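# Move one bottle from the cabinet onto the bench

## Task

Take exactly one of the three bottles out of the cabinet and leave it standing upright on the bench. The other two bottles must still be inside the cabinet when you finish.

## Robot and tools

ROBOT AND FRAME. There are two arms, left_arm and right_arm. Each sits on its own carriage on one shared floor track. left_rail carries left_arm and is always the carriage toward +y. right_rail carries right_arm. The scene frame is fixed to the table: z = 0 is the table top, +z is up, +x is the direction the arms face, and +y is to their left. The track runs along y at x = 0, and y = 0 is its middle. The table starts at x = 0.17 m. An arm's base is at x = 0, y = its carriage position_m, z = 0.04 m. Anything that ends up off the table, including on the track or on the metal strip beside it, fails the job.

GRIPPER AXES. The fingers point along the gripper's own +z and close along its y. end_effector_position is the point between closed pads. Fingertips reach about 33 mm past that point. A grip on the outer quarter of the pads is firm. Deeper toward the palm, the fingers fold: narrow parts may slip, and wide ones may be squeezed harder than asked. Fingertips pressed into a surface also fold.

THE 18-NUMBER ROW (shared by execute_actions and move). It is one flat list covering both arms, always 18 values in [-1, 1]: left dx, dy, dz, rx, ry, rz, left gripper position, force_limit, speed, then the same nine for the right arm. dx..rz are an OFFSET, not a pose. They are measured from that arm's Hand target as it stood when the action or move began, along that Hand target's own axes. 1.0 equals 0.6 m for dx/dy/dz and 180 degrees for rx/ry/rz, and rx/ry/rz form a single rotation vector. Rows within one action do not chain; all are counted from that start. Sending the same offset in a later call moves the arm further again. Six zeros re-command the current Hand target. Gripper position: +1 is open (140 mm), about -0.8 is pads touching, and -1 closes until blocked. force_limit runs from about 14 N at -1 to 58 N at +1 for a slow close. speed runs from about 30 mm/s at -1 to 250 mm/s at +1, and a faster close squeezes harder. Both start at +1. Each value is a live command, so a 0 counts. To leave a gripper unchanged, repeat its last three numbers. The controller limits orientation to 32 degrees from the measured orientation per step.

execute_actions(actions, cameras). Each action is an object with optional "rows" (1 to 15 rows, one per 1/30 s control step), "steps" (1 to 450, default 15; after the rows run out, the last row is held), "until", and device commands. left_rail takes position_m -0.8 to 1.5 and right_rail takes -1.5 to 0.8; both are absolute carriage places in metres along y. Both also take speed_m_s 0.01 to 1 and acceleration_factor 0.1 to 1, or {"stop": true}. "until" tests only rail fields, for example {"right_rail": {"position_status": ["!=", "moving"]}}, {"all": {"status": "ended"}} or {"any": {...}}. Numbers need a comparison such as "<" or ">=". To drive, send position_m and then wait with such an until. Let the carriage arrive before placing its gripper. Keep the carriages at least 0.78 m apart. An invalid value rejects the whole call. cameras: list of names, ["all"], or []. An empty actions list returns images and the scene number.

move(target, speed, blend, stop_force, zero, blocking, cameras). target is either one 18-number row or a list of up to 15 rows. Every row is an offset from the same starting Hand targets, not from the previous row. The path is straight. speed is in m/s, 0.002 to 3.6, default 0.25; turns go up to twice that in rad/s. blend is the corner rounding in metres (0 = stop at each point). stop_force is 3 to 120 N and ends an arm's path when it feels that much push; leave it out when pulling away from contact. zero (default true) re-zeroes the sensor first. blocking=false returns early and cannot be used with stop_force; follow it with wait or stop. Paths avoid nothing, and each move is capped at 10 s. The result adds a move: line with done, off_target, moving, held or fault, plus limits such as paced or held.

OTHER TOOLS. wait(seconds 0 to 10) keeps the current commands running. stop() brakes a running move, but not the rails. zoom_image(camera, region [x0,y0,x1,y1]) zooms into at most a 504x504 pixel area of the newest image. zero_wrist_force(arm: left_arm or right_arm). finished_scene(scene: current scene number) ends the scene for good, so only call it once the bottle stands by itself.

RESULTS. Each result gives end_effector_position (m) and end_effector_quat_wxyz in the scene frame, velocities, and a Hand target for each arm. Joint positions list rail then six joints (rad), followed by joint torques. It also shows Wrist force/torque in the gripper axes, with a peak line, and Wrist depth as a 7x7 grid in mm. object_status: 0 moving, 1 blocked while opening, 2 blocked while closing (a grip), 3 reached position or pads met (maybe empty). position_measured is in counts: 3 is open and about 230 is pads together. Rail fields are position_m, position_status (moving, done, contact_stop, time_out, stopped, stopped_with_arm, stopped_for_other_arm, stopped_for_other_carriage) and position_answer (taken/not_taken). Cameras: cam_high, cam_low, cam_front, cam_side, cam_left_wrist, cam_right_wrist, each 672x504.

AVOID. About 150 N of outside force, or contact torque over a joint's limit, stops that arm for 10 s. The limits are 141 N m for the big joints and 26.3 N m for the wrists. Arms are stiff, so aiming even slightly past a firm surface can trip a fault. Approach slowly with stop_force. Never let the arms, their carriages or the grippers press on each other. When using rows, ramp up gently (about +0.01 per row) so a held bottle is not shaken loose. Do not drop the bottle, release it while it moves, knock the other bottles over or out, or slam into the cabinet. Do not hold loads stretched out for long, because motors overheat.

Each tool is called after "Emit:" as name(argument=value, ...) on one line, values as JSON.

## Session

Emit:
execute_actions(actions=[])

Scene clock: 0.00 s.
left_arm: end_effector_position=(+0.3456, +1.0587, +0.5800) position_measured=3 object_status=3 end_effector_quat_wxyz=(+0.000, +0.000, +1.000, +0.000) | right_arm: end_effector_position=(+0.3456, -1.1202, +0.5800) position_measured=3 object_status=3 end_effector_quat_wxyz=(+0.000, +0.000, +1.000, +0.000)
Joint positions: left_arm=[1.031 -0.316 -1.725 0.971 -0.816 -1.571 -0.316] | right_arm=[-1.147 -0.316 -1.725 0.971 -0.816 -1.571 -0.316]
Joint velocities: within noise
Joint torques (N m): no reading
Wrist force (N): no reading
Wrist torque (N m): no reading
Wrist force, peak (N): no reading
Wrist depth (mm): cam_left_wrist=[- 597 - 620 613 622 637 / - 716 - - 650 644 - / 698 - - 716 666 714 - / - 135 - - - 136 735 / - - - - - - - / 1820 1932 - 1747 1594 1915 - / 1915 1866 1866 1915 1915 1899 -] | cam_right_wrist=[637 637 639 634 648 630 641 / 664 666 664 670 666 668 668 / 693 703 701 717 710 690 736 / - 132 741 756 751 741 123 / - 782 794 799 848 - 106 / 861 - 1729 885 875 861 97 / 1858 1874 1858 1858 1828 1813 -]
Hand target: left_arm +0.3456, +1.0587, +0.5800; +0.000, +0.000, +1.000, +0.000 | right_arm +0.3456, -1.1202, +0.5800; +0.000, +0.000, +1.000, +0.000
Tool commands: left_gripper/position=+1.0 left_gripper/force_limit=+1.0 left_gripper/speed=+1.0 right_gripper/position=+1.0 right_gripper/force_limit=+1.0 right_gripper/speed=+1.0
left_rail: position_m=1.031 position_status=done
right_rail: position_m=-1.147 position_status=done

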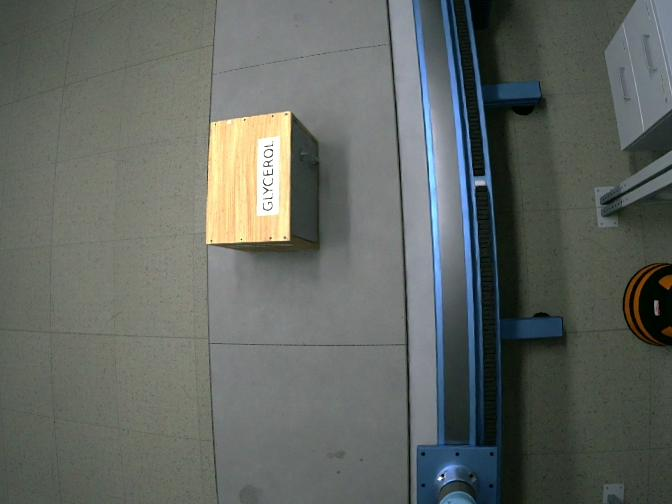

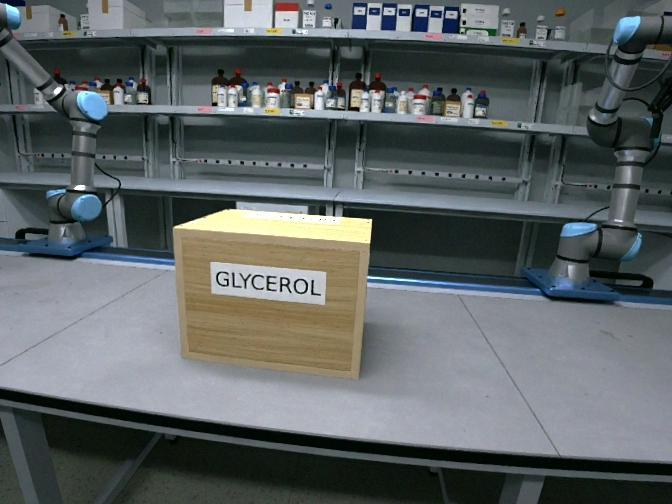

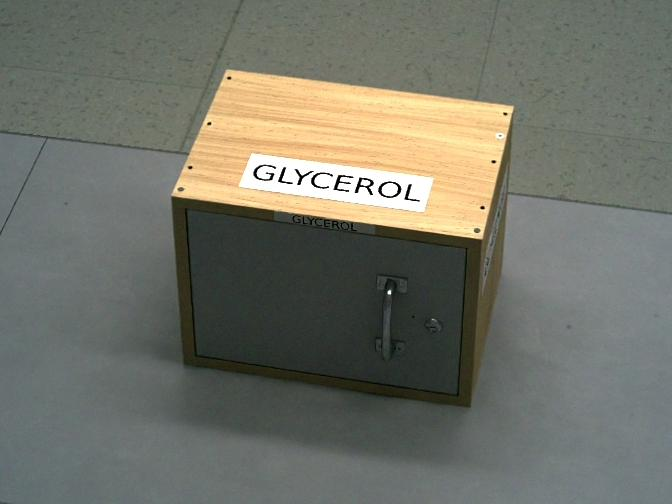

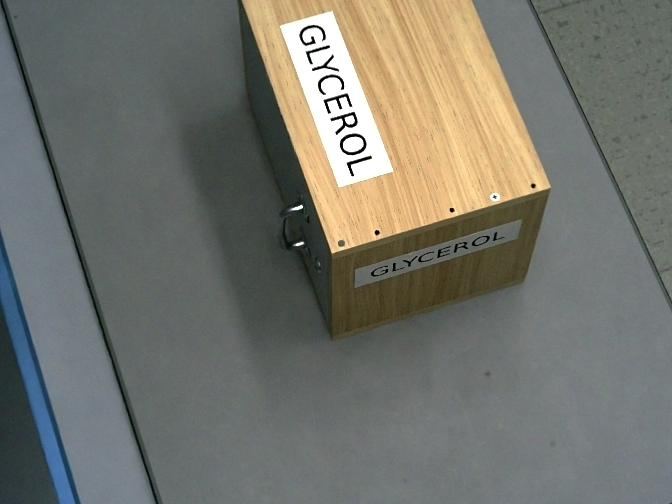

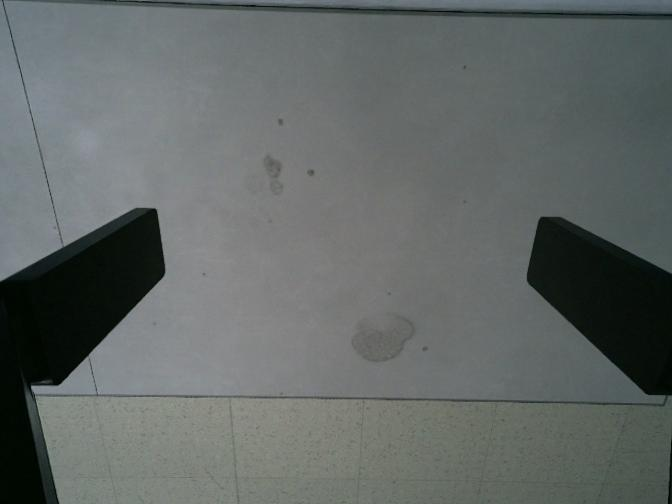

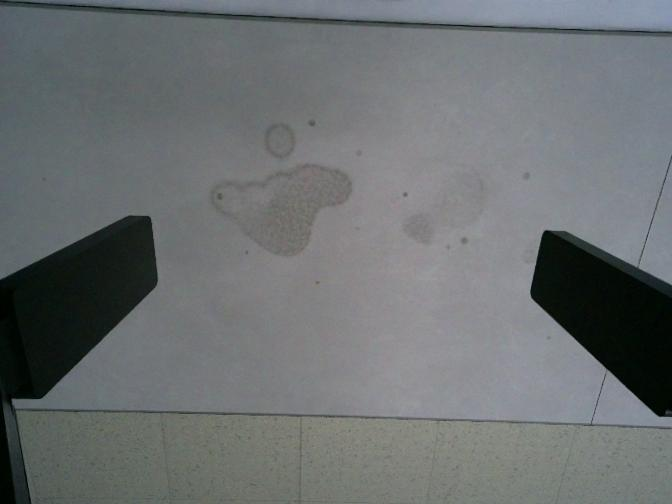

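Emit:
zoom_image(camera="cam_front", region=[340, 240, 520, 420])

Emit:
zoom_image(camera="cam_side", region=[240, 160, 400, 300])

Emit:
zoom_image(camera="cam_high", region=[190, 90, 350, 270])

Scaled by 2.800.

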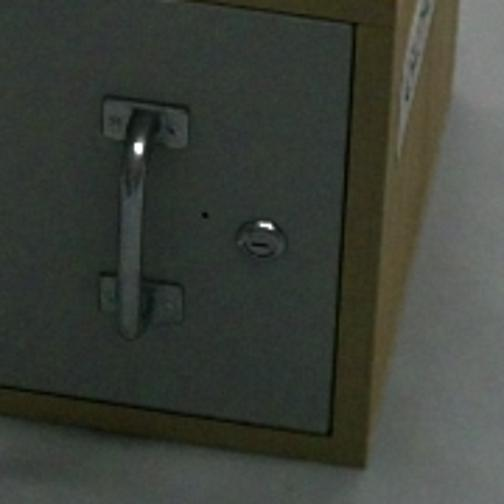

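Scaled by 3.150.

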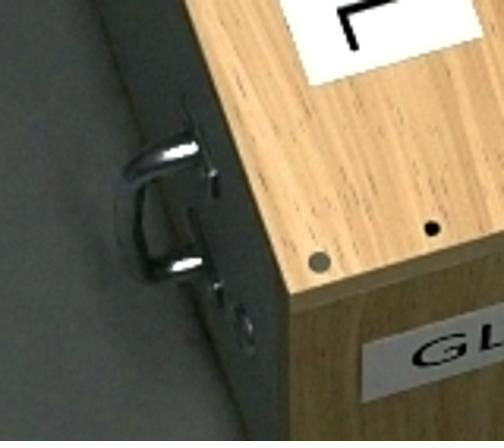

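Scaled by 2.800.

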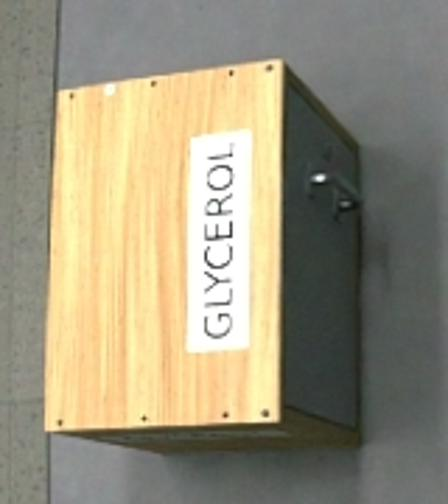

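Emit:
execute_actions(actions=[{"right_rail":{"position_m":-0.6,"acceleration_factor":0.4},"steps":200,"until":{"right_rail":{"position_status":["!=","moving"]}}}])

Emit:
move(target=[[0,0,0,0,0,0,1,1,1,0,0,0,0,0,0.5,1,1,1],[0,0,0,0,0,0,1,1,1,0,0,0,0,0,0.99,1,1,1]], speed=0.5, blend=0.03)

Scene clock: 3.83 s.
left_arm: end_effector_position=(+0.3456, +1.0587, +0.5800) position_measured=3 object_status=3 end_effector_quat_wxyz=(+0.000, +0.000, +1.000, +0.000) | right_arm: end_effector_position=(+0.3456, -0.5728, +0.5800) position_measured=3 object_status=3 end_effector_quat_wxyz=(+0.000, +0.000, +1.000, +0.000)
Joint positions: left_arm=[1.031 -0.316 -1.725 0.971 -0.816 -1.571 -0.316] | right_arm=[-0.6 -0.316 -1.725 0.971 -0.816 -1.571 -0.316]
Joint torques (N m): left_arm=[0.21 -13.2 -20.94 -3.12 -0.17 -0.17] | right_arm=[0.31 -10.34 -19.19 -2.51 0.14 0.21]
Wrist force (N): left_arm=[0.4 -0.1 0.0] | right_arm=[-0.4 0.0 0.3]
Wrist torque (N m): left_arm=[-0.02 -0.09 0.00] | right_arm=[0.00 0.07 -0.01]
Wrist force, peak (N): left_arm=[0.3 -0.3 0.1] | right_arm=[0.1 -1.6 0.0]
Wrist depth (mm): cam_left_wrist=[- - - - - - - / 654 - 648 - - - - / 687 - - - - - - / - 135 - - - 144 - / - - - - - - - / 1747 - 1733 1485 1485 1733 - / 1820 1985 1850 1820 1882 1950 -] | cam_right_wrist=[635 632 623 635 618 650 643 / 690 676 664 666 672 670 678 / 699 693 688 706 703 706 701 / 109 139 743 748 751 147 535 / - 799 777 835 - 802 106 / 848 829 848 854 - 2065 101 / 1890 1843 1874 1922 1890 1843 -]
Hand target: left_arm +0.3456, +1.0587, +0.5800; +0.000, +0.000, +1.000, +0.000 | right_arm +0.3456, -0.5728, +0.5800; +0.000, +0.000, +1.000, +0.000
Tool commands: left_gripper/position=+1.0 left_gripper/force_limit=+1.0 left_gripper/speed=+1.0 right_gripper/position=+1.0 right_gripper/force_limit=+1.0 right_gripper/speed=+1.0
left_rail: position_m=1.031 position_status=done
right_rail: position_m=-0.600 position_status=done

Scene clock: 7.90 s.
left_arm: end_effector_position=(+0.3456, +1.0587, +0.5800) position_measured=3 object_status=3 end_effector_quat_wxyz=(+0.000, +0.000, +1.000, +0.000) | right_arm: end_effector_position=(+0.3456, -0.5728, +0.5800) position_measured=3 object_status=3 end_effector_quat_wxyz=(+0.000, +1.000, +0.016, +0.000)
Joint positions: left_arm=[1.031 -0.316 -1.725 0.971 -0.816 -1.571 -0.316] | right_arm=[-0.6 -0.316 -1.725 0.971 -0.816 -1.571 2.794]
Joint torques (N m): left_arm=[0.09 -12.25 -21.47 -3.03 -0.19 -0.14] | right_arm=[12.08 1.98 -25.63 -0.44 -2.24 2.01]
Wrist force (N): left_arm=[0.2 -0.1 -0.1] | right_arm=[0.3 0.0 -0.1]
Wrist torque (N m): left_arm=[-0.03 -0.05 0.00] | right_arm=[-0.01 -0.07 -0.01]
Wrist force, peak (N): left_arm=[0.5 -0.1 0.0] | right_arm=[-0.4 -0.6 -0.3]
Wrist depth (mm): cam_left_wrist=[- 608 - 631 - 602 - / - - - 664 - - - / - - - - - - - / - 146 - - 735 - - / - 769 - 794 824 - 109 / - - 1667 818 1932 1680 - / - 2022 1820 1882 1866 1899 -] | cam_right_wrist=[582 632 630 630 582 643 635 / 660 643 678 664 678 666 680 / 703 715 706 706 688 706 717 / 724 140 759 734 777 148 736 / - - 562 715 785 - 106 / 1729 1702 497 545 1858 861 101 / - 446 426 1922 1858 1906 -]
Hand target: left_arm +0.3456, +1.0587, +0.5800; +0.000, +0.000, +1.000, +0.000 | right_arm +0.3456, -0.5728, +0.5800; +0.000, +1.000, +0.016, +0.000
Off the commanded pose: left_arm 0.000 m, 0 deg | right_arm 0.000 m, 0 deg.
left_rail: position_m=1.031 position_status=done
right_rail: position_m=-0.600 position_status=done
move: done

Emit:
move(target=[0,0,0,0,0,0,1,1,1,-0.159,-0.367,0.3,-0.0079,0.5,0.0079,1,1,1], speed=0.35, cameras=["cam_right_wrist","cam_front","cam_high"])

Scene clock: 11.57 s.
left_arm: end_effector_position=(+0.3456, +1.0587, +0.5800) position_measured=3 object_status=3 end_effector_quat_wxyz=(+0.000, +0.000, +1.000, +0.000) | right_arm: end_effector_position=(+0.2558, -0.3657, +0.4028) position_measured=3 object_status=3 end_effector_quat_wxyz=(-0.088, +0.735, +0.078, +0.668)
Joint positions: left_arm=[1.031 -0.316 -1.725 0.971 -0.816 -1.571 -0.316] | right_arm=[-0.6 -0.381 -3.463 2.723 -2.287 -0.956 3.102]
Joint torques (N m): left_arm=[0.25 -11.92 -22.29 -2.97 -0.31 -0.08] | right_arm=[13.64 35.19 -12.56 -4.1 -2.1 0.75]
Wrist force (N): left_arm=[0.2 0.0 0.1] | right_arm=[0.2 -0.8 2.4]
Wrist torque (N m): left_arm=[-0.01 -0.04 0.00] | right_arm=[-0.32 0.29 0.23]
Wrist force, peak (N): left_arm=[0.3 -0.3 0.1] | right_arm=[-2.9 -1.8 4.2]
Wrist depth (mm): cam_left_wrist=[631 - 595 - 592 644 637 / 666 - 652 - - 668 678 / 748 - - - - 718 - / - 135 - 725 - - - / - - - - - - - / 1790 1850 - 2099 1850 - - / - 1820 1747 1882 1850 1835 -] | cam_right_wrist=[3982 4130 - - - - - / 4646 5439 - - 3982 - - / 623 628 565 3845 4055 5068 - / 443 140 468 2896 2859 2823 2973 / - 445 480 736 814 772 106 / 552 500 517 628 639 632 101 / 515 515 517 511 506 525 526]
Hand target: left_arm +0.3456, +1.0587, +0.5800; +0.000, +0.000, +1.000, +0.000 | right_arm +0.2558, -0.3657, +0.4028; -0.088, +0.735, +0.078, +0.668 (not the last commanded pose)
Off the commanded pose: left_arm 0.000 m, 0 deg | right_arm 0.016 m, 15 deg.
left_rail: position_m=1.031 position_status=done
right_rail: position_m=-0.600 position_status=done
led back after a hold (right arm): the arm was led back toward your command in small steps, so it may still be short of it.
shoulder posture changed (right arm): the wrist came as close to joint 2's axis as it can, and the arm is now in the other of its two shoulder postures.
move: held (right_arm; a check stopped the path); limits=held
pose unreachable (right arm): on one or more control steps of this call, first in action 0 (counted from 0), this arm could not follow its commanded pose, so it was not sent that pose on those steps. It may still have moved: this result reports where it is.
cause: moving toward the commanded pose would bring a part of the arm (just beyond joint 3 (shoulder lift)) too close to the robot's own body.
camera_calibration:
cam_right_wrist: T_world_to_cam=[[0.229011, -0.973381, 0.00915559, -0.41276], [-0.402524, -0.103259, -0.909567, 0.432239], [0.8863, 0.204615, -0.415457, 0.154384], [0, 0, 0, 1]] pos_world=[0.131682, -0.38873, 0.461069]
Images, in order (width x height): cam_high 672x504, cam_front 672x504, cam_right_wrist 672x504.

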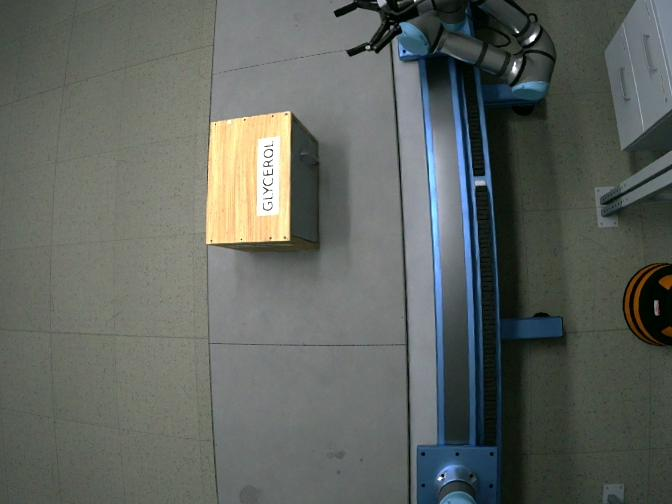

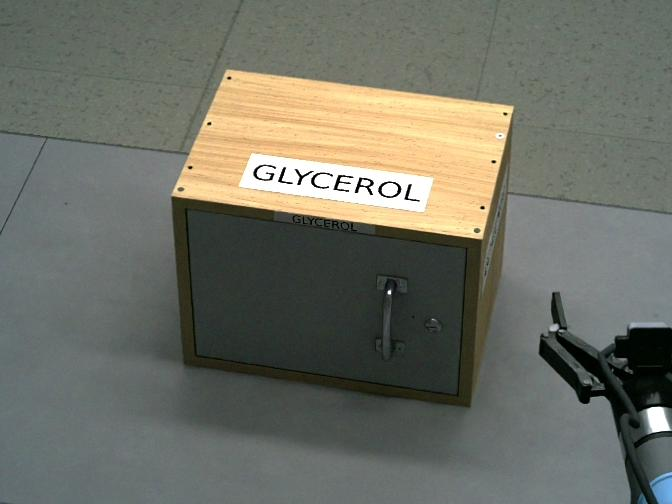

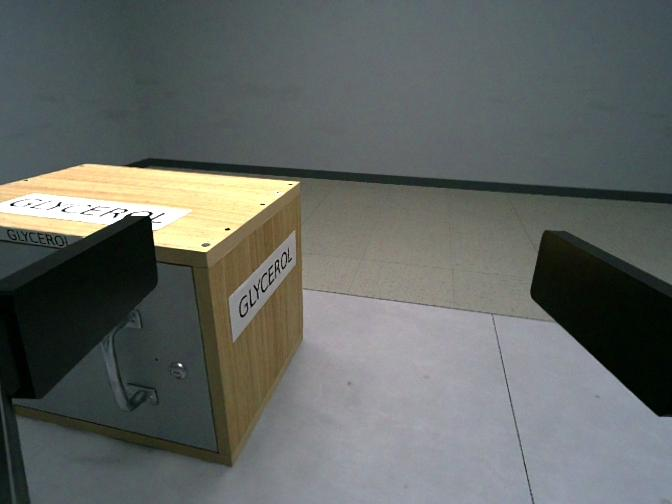

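Emit:
execute_actions(actions=[{"right_rail":{"position_m":-0.9,"acceleration_factor":0.4},"steps":200,"until":{"right_rail":{"position_status":["!=","moving"]}}}])

Emit:
move(target=[0,0,0,0,0,0,1,1,1,0.122,-0.229,0.474,-0.075,0.0295,0,1,1,1], speed=0.25, cameras=["cam_right_wrist","cam_front","cam_high","cam_low"])

Scene clock: 13.87 s.
left_arm: end_effector_position=(+0.3456, +1.0587, +0.5800) position_measured=3 object_status=3 end_effector_quat_wxyz=(+0.000, +0.000, +1.000, +0.000) | right_arm: end_effector_position=(+0.2558, -0.6657, +0.4028) position_measured=3 object_status=3 end_effector_quat_wxyz=(-0.088, +0.735, +0.078, +0.668)
Joint positions: left_arm=[1.031 -0.316 -1.725 0.971 -0.816 -1.571 -0.316] | right_arm=[-0.9 -0.381 -3.463 2.723 -2.288 -0.957 3.102]
Joint torques (N m): left_arm=[-0.14 -12.55 -21.24 -3.2 -0.2 -0.13] | right_arm=[4.99 35.05 -16.79 -4.13 -0.2 1.86]
Wrist force (N): left_arm=[0.2 0.0 -0.1] | right_arm=[0.1 -0.8 2.7]
Wrist torque (N m): left_arm=[-0.01 -0.05 0.00] | right_arm=[-0.34 0.32 0.21]
Wrist force, peak (N): left_arm=[0.5 0.0 0.0] | right_arm=[-0.1 -1.6 3.1]
Wrist depth (mm): cam_left_wrist=[- - - - 638 603 615 / - - - - 658 - - / - - 689 - - 684 - / - 135 - - - 135 115 / - - - - - - 109 / - 1571 1820 - 2099 - - / - 1899 1899 - 1899 1882 -] | cam_right_wrist=[3845 - 5310 - - - - / 4288 - 3484 - - - - / 623 3597 4130 4208 3540 3780 - / 109 140 2896 2973 2934 2934 3141 / - 738 791 808 854 - 106 / 596 - 625 635 635 601 97 / 515 516 520 520 523 526 -]
Hand target: left_arm +0.3456, +1.0587, +0.5800; +0.000, +0.000, +1.000, +0.000 | right_arm +0.2558, -0.6657, +0.4028; -0.088, +0.735, +0.078, +0.668 (not the last commanded pose)
Tool commands: left_gripper/position=+1.0 left_gripper/force_limit=+1.0 left_gripper/speed=+1.0 right_gripper/position=+1.0 right_gripper/force_limit=+1.0 right_gripper/speed=+1.0
Off the commanded pose: left_arm 0.000 m, 0 deg | right_arm 0.016 m, 15 deg.
left_rail: position_m=1.031 position_status=done
right_rail: position_m=-0.900 position_status=done

Scene clock: 15.23 s.
left_arm: end_effector_position=(+0.3456, +1.0587, +0.5800) position_measured=3 object_status=3 end_effector_quat_wxyz=(+0.000, +0.000, +1.000, +0.000) | right_arm: end_effector_position=(+0.2867, -0.6413, +0.4063) position_measured=3 object_status=3 end_effector_quat_wxyz=(-0.102, +0.725, +0.090, +0.675)
Joint positions: left_arm=[1.031 -0.316 -1.725 0.971 -0.816 -1.571 -0.316] | right_arm=[-0.9 -0.637 -3.527 2.713 -2.219 -0.663 3.084]
Joint torques (N m): left_arm=[-0.03 -12.86 -20.69 -3.1 -0.4 -0.22] | right_arm=[13.01 36.75 -10.74 -4.04 -2.19 2.03]
Wrist force (N): left_arm=[0.2 0.0 0.2] | right_arm=[-0.4 -0.8 2.6]
Wrist torque (N m): left_arm=[0.00 -0.05 0.00] | right_arm=[-0.33 0.42 0.12]
Wrist force, peak (N): left_arm=[0.2 -0.4 0.1] | right_arm=[0.6 -0.1 7.1]
Wrist depth (mm): cam_left_wrist=[626 - 600 627 - - 622 / - - - - - - 664 / - 753 662 689 - 730 740 / - 136 - 761 763 - 122 / - 800 806 - - - 109 / - 1747 1805 1915 - 1866 - / 1866 1899 1882 1866 1866 1820 -] | cam_right_wrist=[- - - - 3982 3656 - / 3845 - 4646 4288 - 3982 4646 / 609 3717 4848 5310 - - - / 108 141 2973 3186 3141 3141 3186 / - 708 814 2347 2253 - 106 / 579 635 645 648 599 652 101 / 528 525 525 528 531 535 -]
Hand target: left_arm +0.3456, +1.0587, +0.5800; +0.000, +0.000, +1.000, +0.000 | right_arm +0.2867, -0.6413, +0.4063; -0.102, +0.725, +0.090, +0.675 (not the last commanded pose)
Off the commanded pose: left_arm 0.000 m, 0 deg | right_arm 0.285 m, 16 deg.
left_rail: position_m=1.031 position_status=done
right_rail: position_m=-0.900 position_status=done
move: held (right_arm; a check stopped the path); limits=held
pose unreachable (right arm): on one or more control steps of this call, first in action 0 (counted from 0), this arm could not follow its commanded pose, so it was not sent that pose on those steps. It may still have moved: this result reports where it is.
cause: moving toward the commanded pose would bring a part of the arm (just beyond joint 3 (shoulder lift)) too close to the robot's own body.
camera_calibration:
cam_right_wrist: T_world_to_cam=[[0.264691, -0.964304, 0.00751274, -0.691873], [-0.375232, -0.110168, -0.920361, 0.411466], [0.888335, 0.240792, -0.390998, 0.197421], [0, 0, 0, 1]] pos_world=[0.162152, -0.669383, 0.461086]
Images, in order (width x height): cam_high 672x504, cam_low 672x504, cam_front 672x504, cam_right_wrist 672x504.

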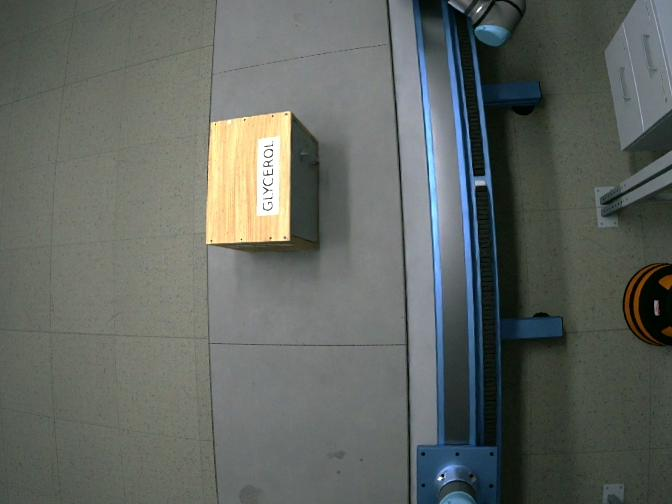

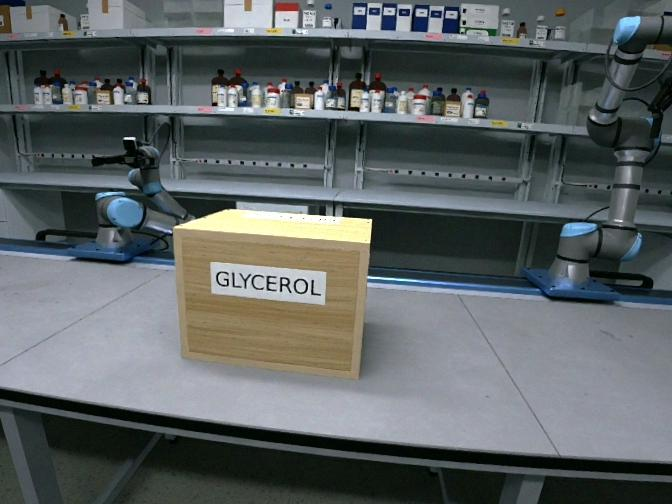

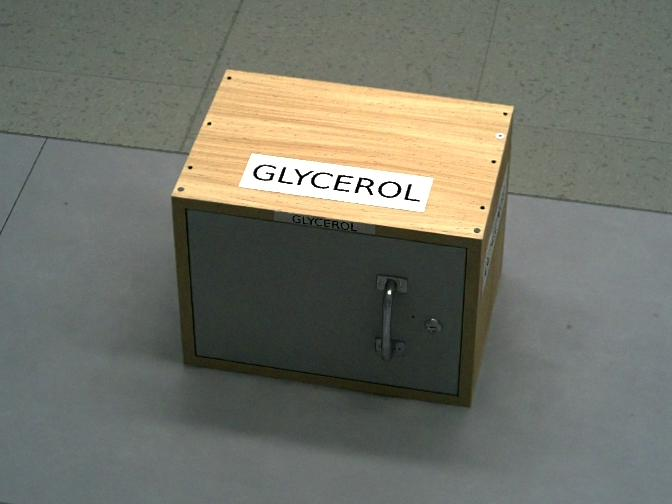

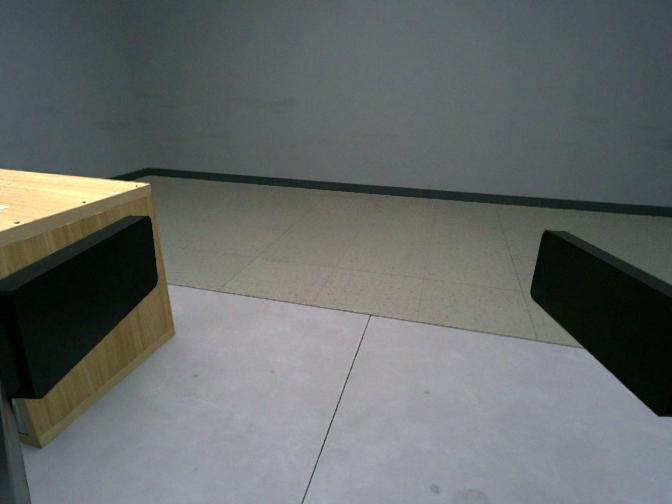

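Emit:
move(target=[[0,0,0,0,0,0,1,1,1,0.665,-0.018,-0.045,0,0,0,1,1,1],[0,0,0,0,0,0,1,1,1,0.72,0.667,0.488,0,0,0,1,1,1]], speed=0.25)

Scene clock: 21.17 s.
left_arm: end_effector_position=(+0.3456, +1.0587, +0.5800) position_measured=3 object_status=3 end_effector_quat_wxyz=(+0.000, +0.000, +1.000, +0.000) | right_arm: end_effector_position=(+0.7061, -0.9514, +0.8067) position_measured=3 object_status=3 end_effector_quat_wxyz=(-0.102, +0.725, +0.090, +0.675)
Joint positions: left_arm=[1.031 -0.316 -1.725 0.971 -0.816 -1.571 -0.316] | right_arm=[-0.9 -0.637 -1.528 1.267 -2.773 -0.663 3.084]
Joint torques (N m): left_arm=[0.01 -12.6 -21.58 -3.15 -0.38 -0.17] | right_arm=[11.83 -10.07 -29.3 0.74 -2.11 -1.39]
Wrist force (N): left_arm=[0.2 -0.1 0.1] | right_arm=[0.1 -0.6 2.6]
Wrist torque (N m): left_arm=[-0.02 -0.04 -0.01] | right_arm=[-0.28 0.33 0.12]
Wrist force, peak (N): left_arm=[0.4 -0.3 0.0] | right_arm=[-0.8 0.6 3.5]
Wrist depth (mm): cam_left_wrist=[- - - - - - - / - - - 656 644 - - / - - - - - - - / - 136 - - - 145 - / - 119 791 - - - - / - 1747 1761 1571 - - - / 1866 1882 1775 1866 1882 1882 -] | cam_right_wrist=[- - 3912 4745 5068 - - / 4055 - - - - - - / 4551 - - - - 3186 - / - 141 4130 3717 4130 148 117 / - 2655 2788 2788 2859 2563 106 / 2104 2253 2186 2230 2230 2208 101 / 1843 1798 1784 1828 1843 1828 -]
Hand target: left_arm +0.3456, +1.0587, +0.5800; +0.000, +0.000, +1.000, +0.000 | right_arm +0.7062, -0.9515, +0.8067; -0.102, +0.725, +0.090, +0.675
Off the commanded pose: left_arm 0.000 m, 0 deg | right_arm 0.000 m, 0 deg.
left_rail: position_m=1.031 position_status=done
right_rail: position_m=-0.900 position_status=done
shoulder posture changed (right arm): the wrist came as close to joint 2's axis as it can, and the arm is now in the other of its two shoulder postures.
move: done

Emit:
move(target=[0,0,0,0,0,0,1,1,1,-0.45,-0.641,-0.139,0,0,0,1,1,1], speed=0.35)

Emit:
move(target=[0,0,0,0,0,0,1,1,1,-0.45,-0.641,-0.139,-0.087,0.0215,0,1,1,1], speed=0.3, cameras=["cam_right_wrist","cam_front","cam_low"])

Scene clock: 23.87 s.
left_arm: end_effector_position=(+0.3456, +1.0587, +0.5800) position_measured=3 object_status=3 end_effector_quat_wxyz=(+0.000, +0.000, +1.000, +0.000) | right_arm: end_effector_position=(+0.5036, -0.6013, +0.5535) position_measured=3 object_status=3 end_effector_quat_wxyz=(-0.103, +0.725, +0.090, +0.675)
Joint positions: left_arm=[1.031 -0.316 -1.725 0.971 -0.816 -1.571 -0.316] | right_arm=[-0.9 0.343 -1.829 2.19 -3.436 -1.64 3.174]
Joint torques (N m): left_arm=[-0.56 -12.82 -20.87 -3.07 -0.36 -0.18] | right_arm=[12.1 3.42 -30.53 -4.68 -2.25 1.97]
Wrist force (N): left_arm=[0.2 -0.1 0.0] | right_arm=[-0.5 -0.7 2.5]
Wrist torque (N m): left_arm=[-0.03 -0.05 0.00] | right_arm=[-0.32 0.44 0.09]
Wrist force, peak (N): left_arm=[0.3 -0.2 0.1] | right_arm=[-1.3 -1.7 2.6]
Wrist depth (mm): cam_left_wrist=[- - - 664 573 - - / - - - - - - - / - - - - - - - / - 126 - 761 - - - / - 127 803 769 815 - 104 / - 2079 - 1820 1496 1805 - / 1850 1899 - 1850 1850 1899 -] | cam_right_wrist=[- 4055 4288 - - 3097 - / 3279 5868 - 4208 3717 - - / 3982 4055 5439 4460 4208 3431 3717 / 3597 140 3431 3328 3431 148 3232 / - 2253 2372 2398 2424 2230 106 / 526 2124 1906 1843 1890 1858 101 / 535 664 697 688 1549 1538 -]
Hand target: left_arm +0.3456, +1.0587, +0.5800; +0.000, +0.000, +1.000, +0.000 | right_arm +0.5036, -0.6013, +0.5535; -0.102, +0.725, +0.090, +0.675
Off the commanded pose: left_arm 0.000 m, 0 deg | right_arm 0.000 m, 0 deg.
left_rail: position_m=1.031 position_status=done
right_rail: position_m=-0.900 position_status=done
move: done

Scene clock: 26.57 s.
left_arm: end_effector_position=(+0.3456, +1.0587, +0.5800) position_measured=3 object_status=3 end_effector_quat_wxyz=(+0.000, +0.000, +1.000, +0.000) | right_arm: end_effector_position=(+0.3010, -0.2511, +0.3003) position_measured=3 object_status=3 end_effector_quat_wxyz=(-0.006, +0.709, -0.007, +0.705)
Joint positions: left_arm=[1.031 -0.316 -1.725 0.971 -0.816 -1.571 -0.316] | right_arm=[-0.9 1.38 -0.653 1.372 -3.833 -2.952 3.186]
Joint torques (N m): left_arm=[0.78 -11.68 -21.69 -3.3 -0.41 0] | right_arm=[12.43 -35.9 -23.4 -2.78 -2.34 -1.8]
Wrist force (N): left_arm=[0.2 -0.1 0.0] | right_arm=[-0.4 -1.0 2.6]
Wrist torque (N m): left_arm=[-0.02 -0.04 0.00] | right_arm=[-0.39 0.44 0.25]
Wrist force, peak (N): left_arm=[0.4 -0.3 0.1] | right_arm=[-0.8 -1.6 2.6]
Wrist depth (mm): cam_left_wrist=[- - - 629 585 - - / - 640 - - - - - / 700 711 693 - - - - / - 136 - - 763 - 115 / - 120 - 800 - - 109 / - 1775 1706 1866 1747 1820 - / 1835 1850 1899 1915 1850 1805 -] | cam_right_wrist=[- - - - - 3982 3845 / 4055 - - - - - 4848 / 292 290 360 - - - - / 295 140 308 3328 3379 3328 124 / - 320 326 648 703 670 106 / 349 340 348 527 537 533 97 / 372 370 374 421 427 431 429]
Hand target: left_arm +0.3456, +1.0587, +0.5800; +0.000, +0.000, +1.000, +0.000 | right_arm +0.3010, -0.2511, +0.3003; -0.006, +0.709, -0.007, +0.705
Off the commanded pose: left_arm 0.000 m, 0 deg | right_arm 0.000 m, 0 deg.
left_rail: position_m=1.031 position_status=done
right_rail: position_m=-0.900 position_status=done
move: done
camera_calibration:
cam_right_wrist: T_world_to_cam=[[-0.00727667, -0.99983, 0.0169622, -0.248569], [-0.333921, -0.0135594, -0.942504, 0.38076], [0.942573, -0.0125223, -0.333766, -0.0478159], [0, 0, 0, 1]] pos_world=[0.170405, -0.243962, 0.347124]
Images, in order (width x height): cam_low 672x504, cam_front 672x504, cam_right_wrist 672x504.

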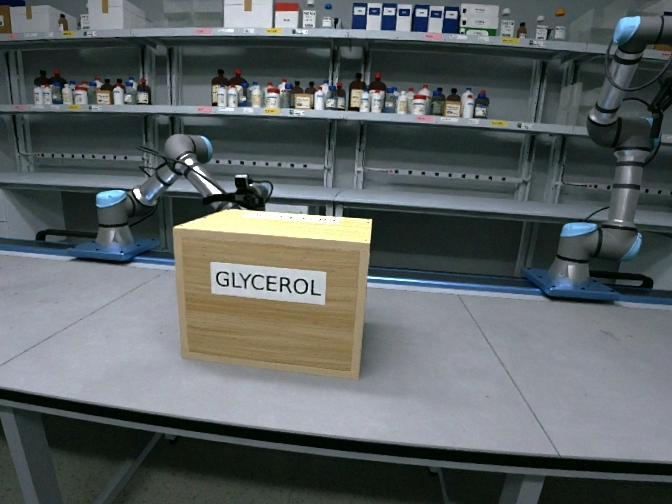

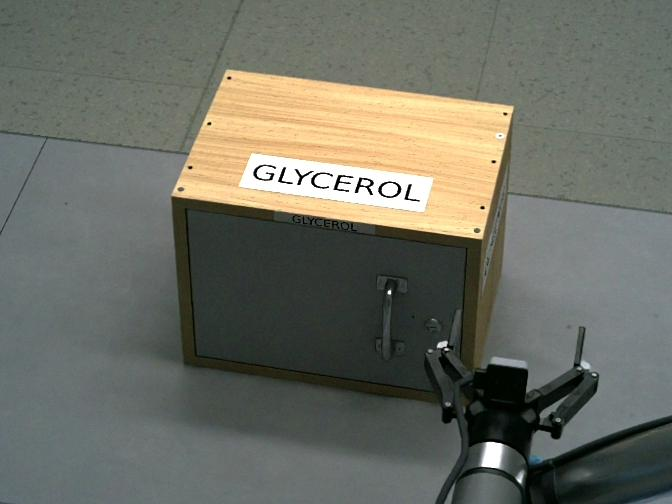

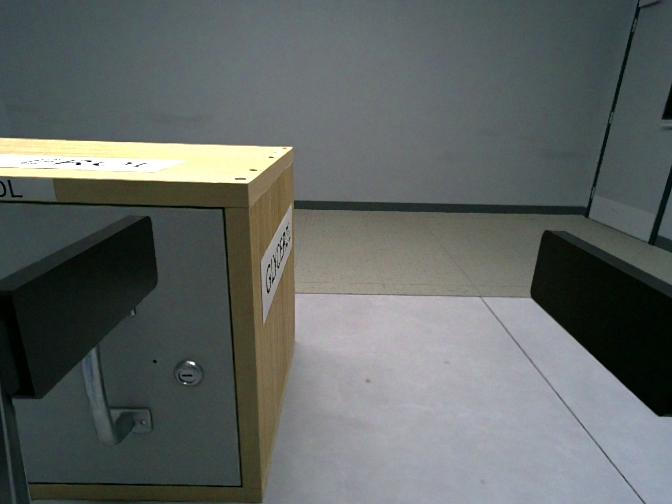

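Emit:
move(target=[0,0,0,0,0,0,1,1,1,-0.255,-0.295,-0.033,0,0,0,1,1,1], speed=0.25, cameras=["cam_right_wrist","cam_front","cam_high"])

Scene clock: 28.60 s.
left_arm: end_effector_position=(+0.3456, +1.0587, +0.5800) position_measured=3 object_status=3 end_effector_quat_wxyz=(+0.000, +0.000, +1.000, +0.000) | right_arm: end_effector_position=(+0.2840, -0.1319, +0.1937) position_measured=3 object_status=3 end_effector_quat_wxyz=(-0.014, +0.715, +0.005, +0.699)
Joint positions: left_arm=[1.031 -0.316 -1.725 0.971 -0.816 -1.571 -0.316] | right_arm=[-0.9 1.43 -0.278 0.866 -3.595 -2.972 3.287]
Joint torques (N m): left_arm=[0.14 -12.48 -21.39 -3.02 -0.34 -0.16] | right_arm=[-12.29 -69.43 -13.51 -2.94 2.32 1.94]
Wrist force (N): left_arm=[0.2 -0.2 0.0] | right_arm=[-0.5 -0.9 2.5]
Wrist torque (N m): left_arm=[-0.04 -0.04 0.00] | right_arm=[-0.36 0.46 0.10]
Wrist force, peak (N): left_arm=[0.4 -0.2 0.1] | right_arm=[-11.6 -4.4 3.3]
Wrist depth (mm): cam_left_wrist=[- - - - - 635 633 / - - - - - 629 674 / - - - - 718 691 - / - - - - - - 753 / - - - - - - - / - 1882 1790 902 1706 1605 - / 1820 1882 1850 1915 1882 1899 -] | cam_right_wrist=[276 275 272 272 271 - 3982 / 293 291 286 283 285 - 5310 / 311 308 301 302 302 3717 3379 / 321 140 322 322 658 3141 741 / - 352 348 343 454 432 106 / 336 354 357 359 362 367 101 / 286 287 288 290 294 295 310]
Hand target: left_arm +0.3456, +1.0587, +0.5800; +0.000, +0.000, +1.000, +0.000 | right_arm +0.2840, -0.1319, +0.1937; -0.014, +0.715, +0.005, +0.699 (not the last commanded pose)
Off the commanded pose: left_arm 0.000 m, 0 deg | right_arm 0.074 m, 2 deg.
left_rail: position_m=1.031 position_status=done
right_rail: position_m=-0.900 position_status=done
move: held (right_arm; a check stopped the path); limits=held
pose unreachable (right arm): on one or more control steps of this call, first in action 0 (counted from 0), this arm could not follow its commanded pose, so it was not sent that pose on those steps. It may still have moved: this result reports where it is.
cause: moving toward the commanded pose would bring a part of the arm (just beyond joint 5 (wrist 1)) too close to the robot's own body.
camera_calibration:
cam_right_wrist: T_world_to_cam=[[0.02144, -0.999544, 0.0212591, -0.136662], [-0.34962, -0.0274173, -0.93649, 0.277711], [0.936646, 0.0126458, -0.350048, -0.0576317], [0, 0, 0, 1]] pos_world=[0.154004, -0.128257, 0.242805]
Images, in order (width x height): cam_high 672x504, cam_front 672x504, cam_right_wrist 672x504.

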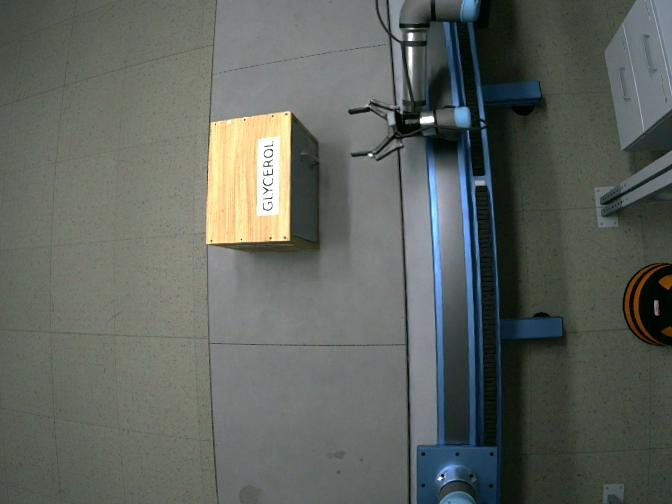

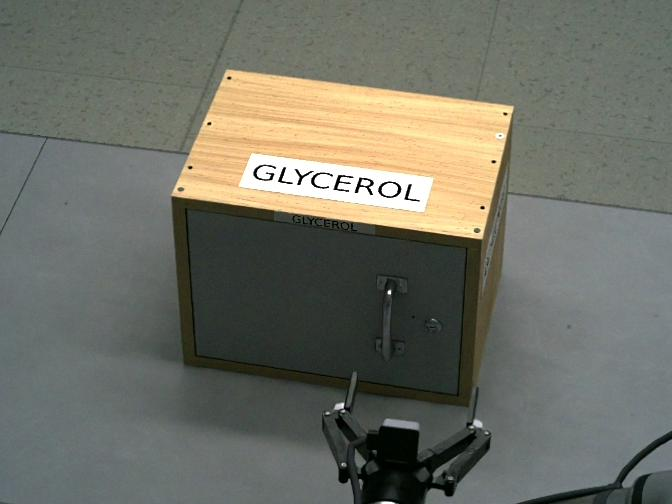

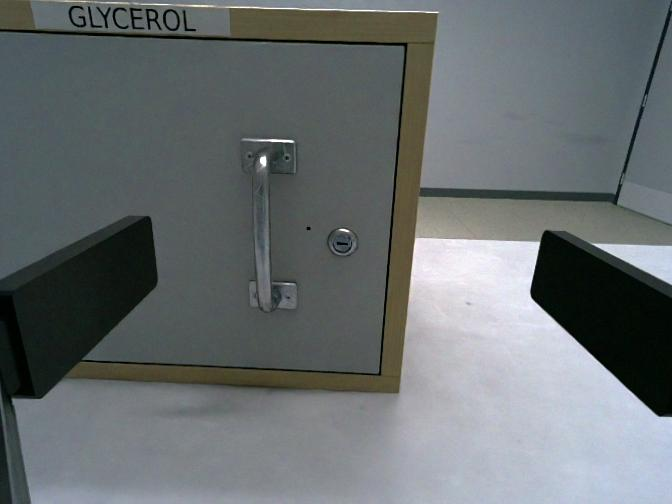

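Emit:
move(target=[[0,0,0,0,0,0,1,1,1,0.1,-0.001,-0.002,-0.0086,-0.16,0,1,1,1],[0,0,0,0,0,0,1,1,1,0.017,-0.091,0.0855,-0.0086,-0.16,0,1,1,1]], speed=0.2, cameras=["cam_right_wrist","cam_side"])

Scene clock: 32.77 s.
left_arm: end_effector_position=(+0.3456, +1.0587, +0.5800) position_measured=3 object_status=3 end_effector_quat_wxyz=(+0.000, +0.000, +1.000, +0.000) | right_arm: end_effector_position=(+0.3340, -0.0762, +0.2034) position_measured=3 object_status=3 end_effector_quat_wxyz=(-0.003, +0.867, -0.001, +0.499)
Joint positions: left_arm=[1.031 -0.316 -1.725 0.971 -0.816 -1.571 -0.316] | right_arm=[-0.9 1.33 -0.604 0.922 -2.287 -2.566 4.256]
Joint torques (N m): left_arm=[0.17 -13.21 -21.28 -3.04 -0.52 -0.19] | right_arm=[-12.1 -43.53 -31.29 -0.66 -3.68 1.98]
Wrist force (N): left_arm=[0.1 -0.2 0.1] | right_arm=[-0.3 -0.4 1.8]
Wrist torque (N m): left_arm=[-0.04 -0.02 0.00] | right_arm=[-0.16 0.27 0.15]
Wrist force, peak (N): left_arm=[0.4 -0.2 -0.1] | right_arm=[-0.5 -1.3 2.9]
Wrist depth (mm): cam_left_wrist=[- - - 638 - - - / 684 652 - - - - - / 738 - 676 674 - - - / - 146 - - - 137 115 / - - 815 - - - 110 / - 2079 1790 1571 1693 860 - / 1820 1882 1866 1882 1899 1899 -] | cam_right_wrist=[206 204 203 199 199 197 2655 / 237 227 224 219 226 231 585 / 276 280 278 259 264 273 500 / - 140 325 321 319 304 425 / - 342 352 355 361 354 106 / 302 309 320 314 319 321 106 / 278 278 276 281 284 286 288]
Hand target: left_arm +0.3456, +1.0587, +0.5800; +0.000, +0.000, +1.000, +0.000 | right_arm +0.3341, -0.0761, +0.2034; -0.003, +0.867, -0.001, +0.499
Off the commanded pose: left_arm 0.000 m, 0 deg | right_arm 0.000 m, 0 deg.
left_rail: position_m=1.031 position_status=done
right_rail: position_m=-0.900 position_status=done
move: done
camera_calibration:
cam_right_wrist: T_world_to_cam=[[0.0132932, -0.999556, 0.0266654, -0.0805647], [-0.758118, -0.0274636, -0.651539, 0.384391], [0.651982, -0.0115545, -0.758147, 0.0744433], [0, 0, 0, 1]] pos_world=[0.243949, -0.069112, 0.309033]
Images, in order (width x height): cam_side 672x504, cam_right_wrist 672x504.

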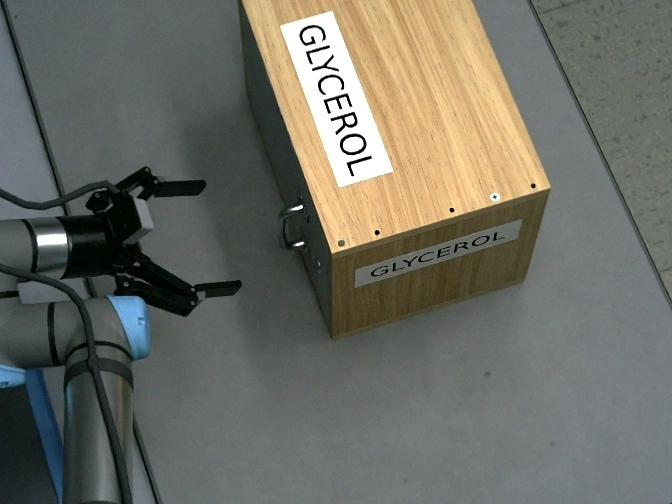

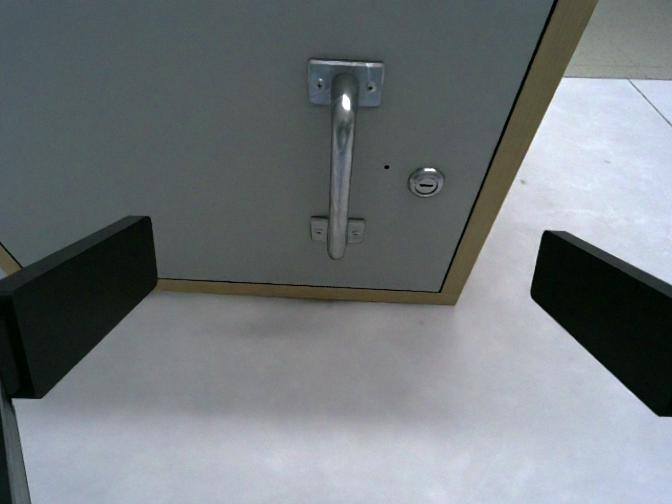

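Emit:
move(target=[0,0,0,0,0,0,1,1,1,0.012,0,0.112,0,0,0,1,1,1], speed=0.1, stop_force=12, cameras=["cam_right_wrist","cam_side"])

Scene clock: 35.03 s.
left_arm: end_effector_position=(+0.3456, +1.0587, +0.5800) position_measured=3 object_status=3 end_effector_quat_wxyz=(+0.000, +0.000, +1.000, +0.000) | right_arm: end_effector_position=(+0.3958, -0.0759, +0.1759) position_measured=3 object_status=3 end_effector_quat_wxyz=(-0.003, +0.867, -0.001, +0.499)
Joint positions: left_arm=[1.031 -0.316 -1.725 0.971 -0.816 -1.571 -0.316] | right_arm=[-0.9 1.257 -0.535 0.885 -2.415 -2.535 4.139]
Joint torques (N m): left_arm=[0.52 -11.95 -21.03 -3.16 -0.56 -0.23] | right_arm=[-12.6 -46.29 -30.95 -5.2 0.8 -1.43]
Wrist force (N): left_arm=[0.1 -0.2 0.1] | right_arm=[-0.1 -0.4 1.3]
Wrist torque (N m): left_arm=[-0.05 -0.03 0.00] | right_arm=[-0.17 0.23 0.21]
Wrist force, peak (N): left_arm=[0.3 -0.2 -0.2] | right_arm=[0.3 -0.3 2.8]
Wrist depth (mm): cam_left_wrist=[674 - - - - 633 - / - - - - - 670 700 / - - - - - - - / - 136 - - 735 - 121 / - 785 - - 783 - 109 / - 1654 1985 1790 1667 824 - / 1866 1866 1820 1882 1775 1899 -] | cam_right_wrist=[- 144 143 142 141 140 139 / 167 165 168 149 160 159 158 / 195 194 191 183 187 186 442 / 217 140 230 218 225 214 385 / - 280 292 288 281 313 106 / 275 282 284 287 290 293 105 / 253 254 256 261 260 262 264]
Hand target: left_arm +0.3456, +1.0587, +0.5800; +0.000, +0.000, +1.000, +0.000 | right_arm +0.3958, -0.0759, +0.1759; -0.003, +0.867, -0.001, +0.499
Off the commanded pose: left_arm 0.000 m, 0 deg | right_arm 0.000 m, 0 deg.
left_rail: position_m=1.031 position_status=done
right_rail: position_m=-0.900 position_status=done
move: done
camera_calibration:
cam_right_wrist: T_world_to_cam=[[0.0131523, -0.999558, 0.0266757, -0.0803115], [-0.758121, -0.0273634, -0.651539, 0.413266], [0.651981, -0.0116542, -0.758146, 0.0133634], [0, 0, 0, 1]] pos_world=[0.305649, -0.0688119, 0.281533]
Images, in order (width x height): cam_side 672x504, cam_right_wrist 672x504.

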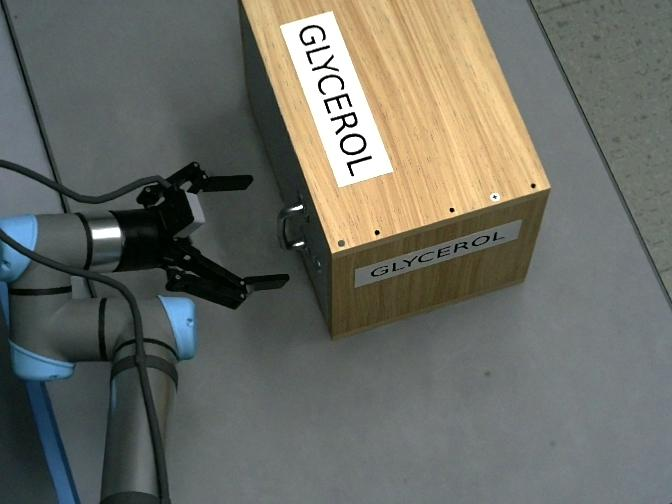

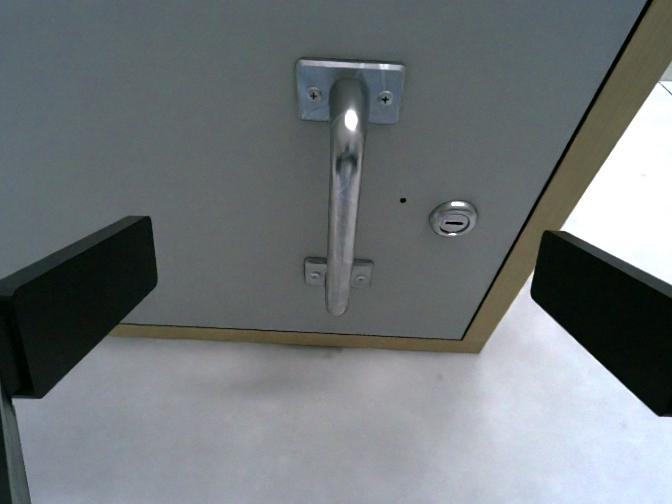

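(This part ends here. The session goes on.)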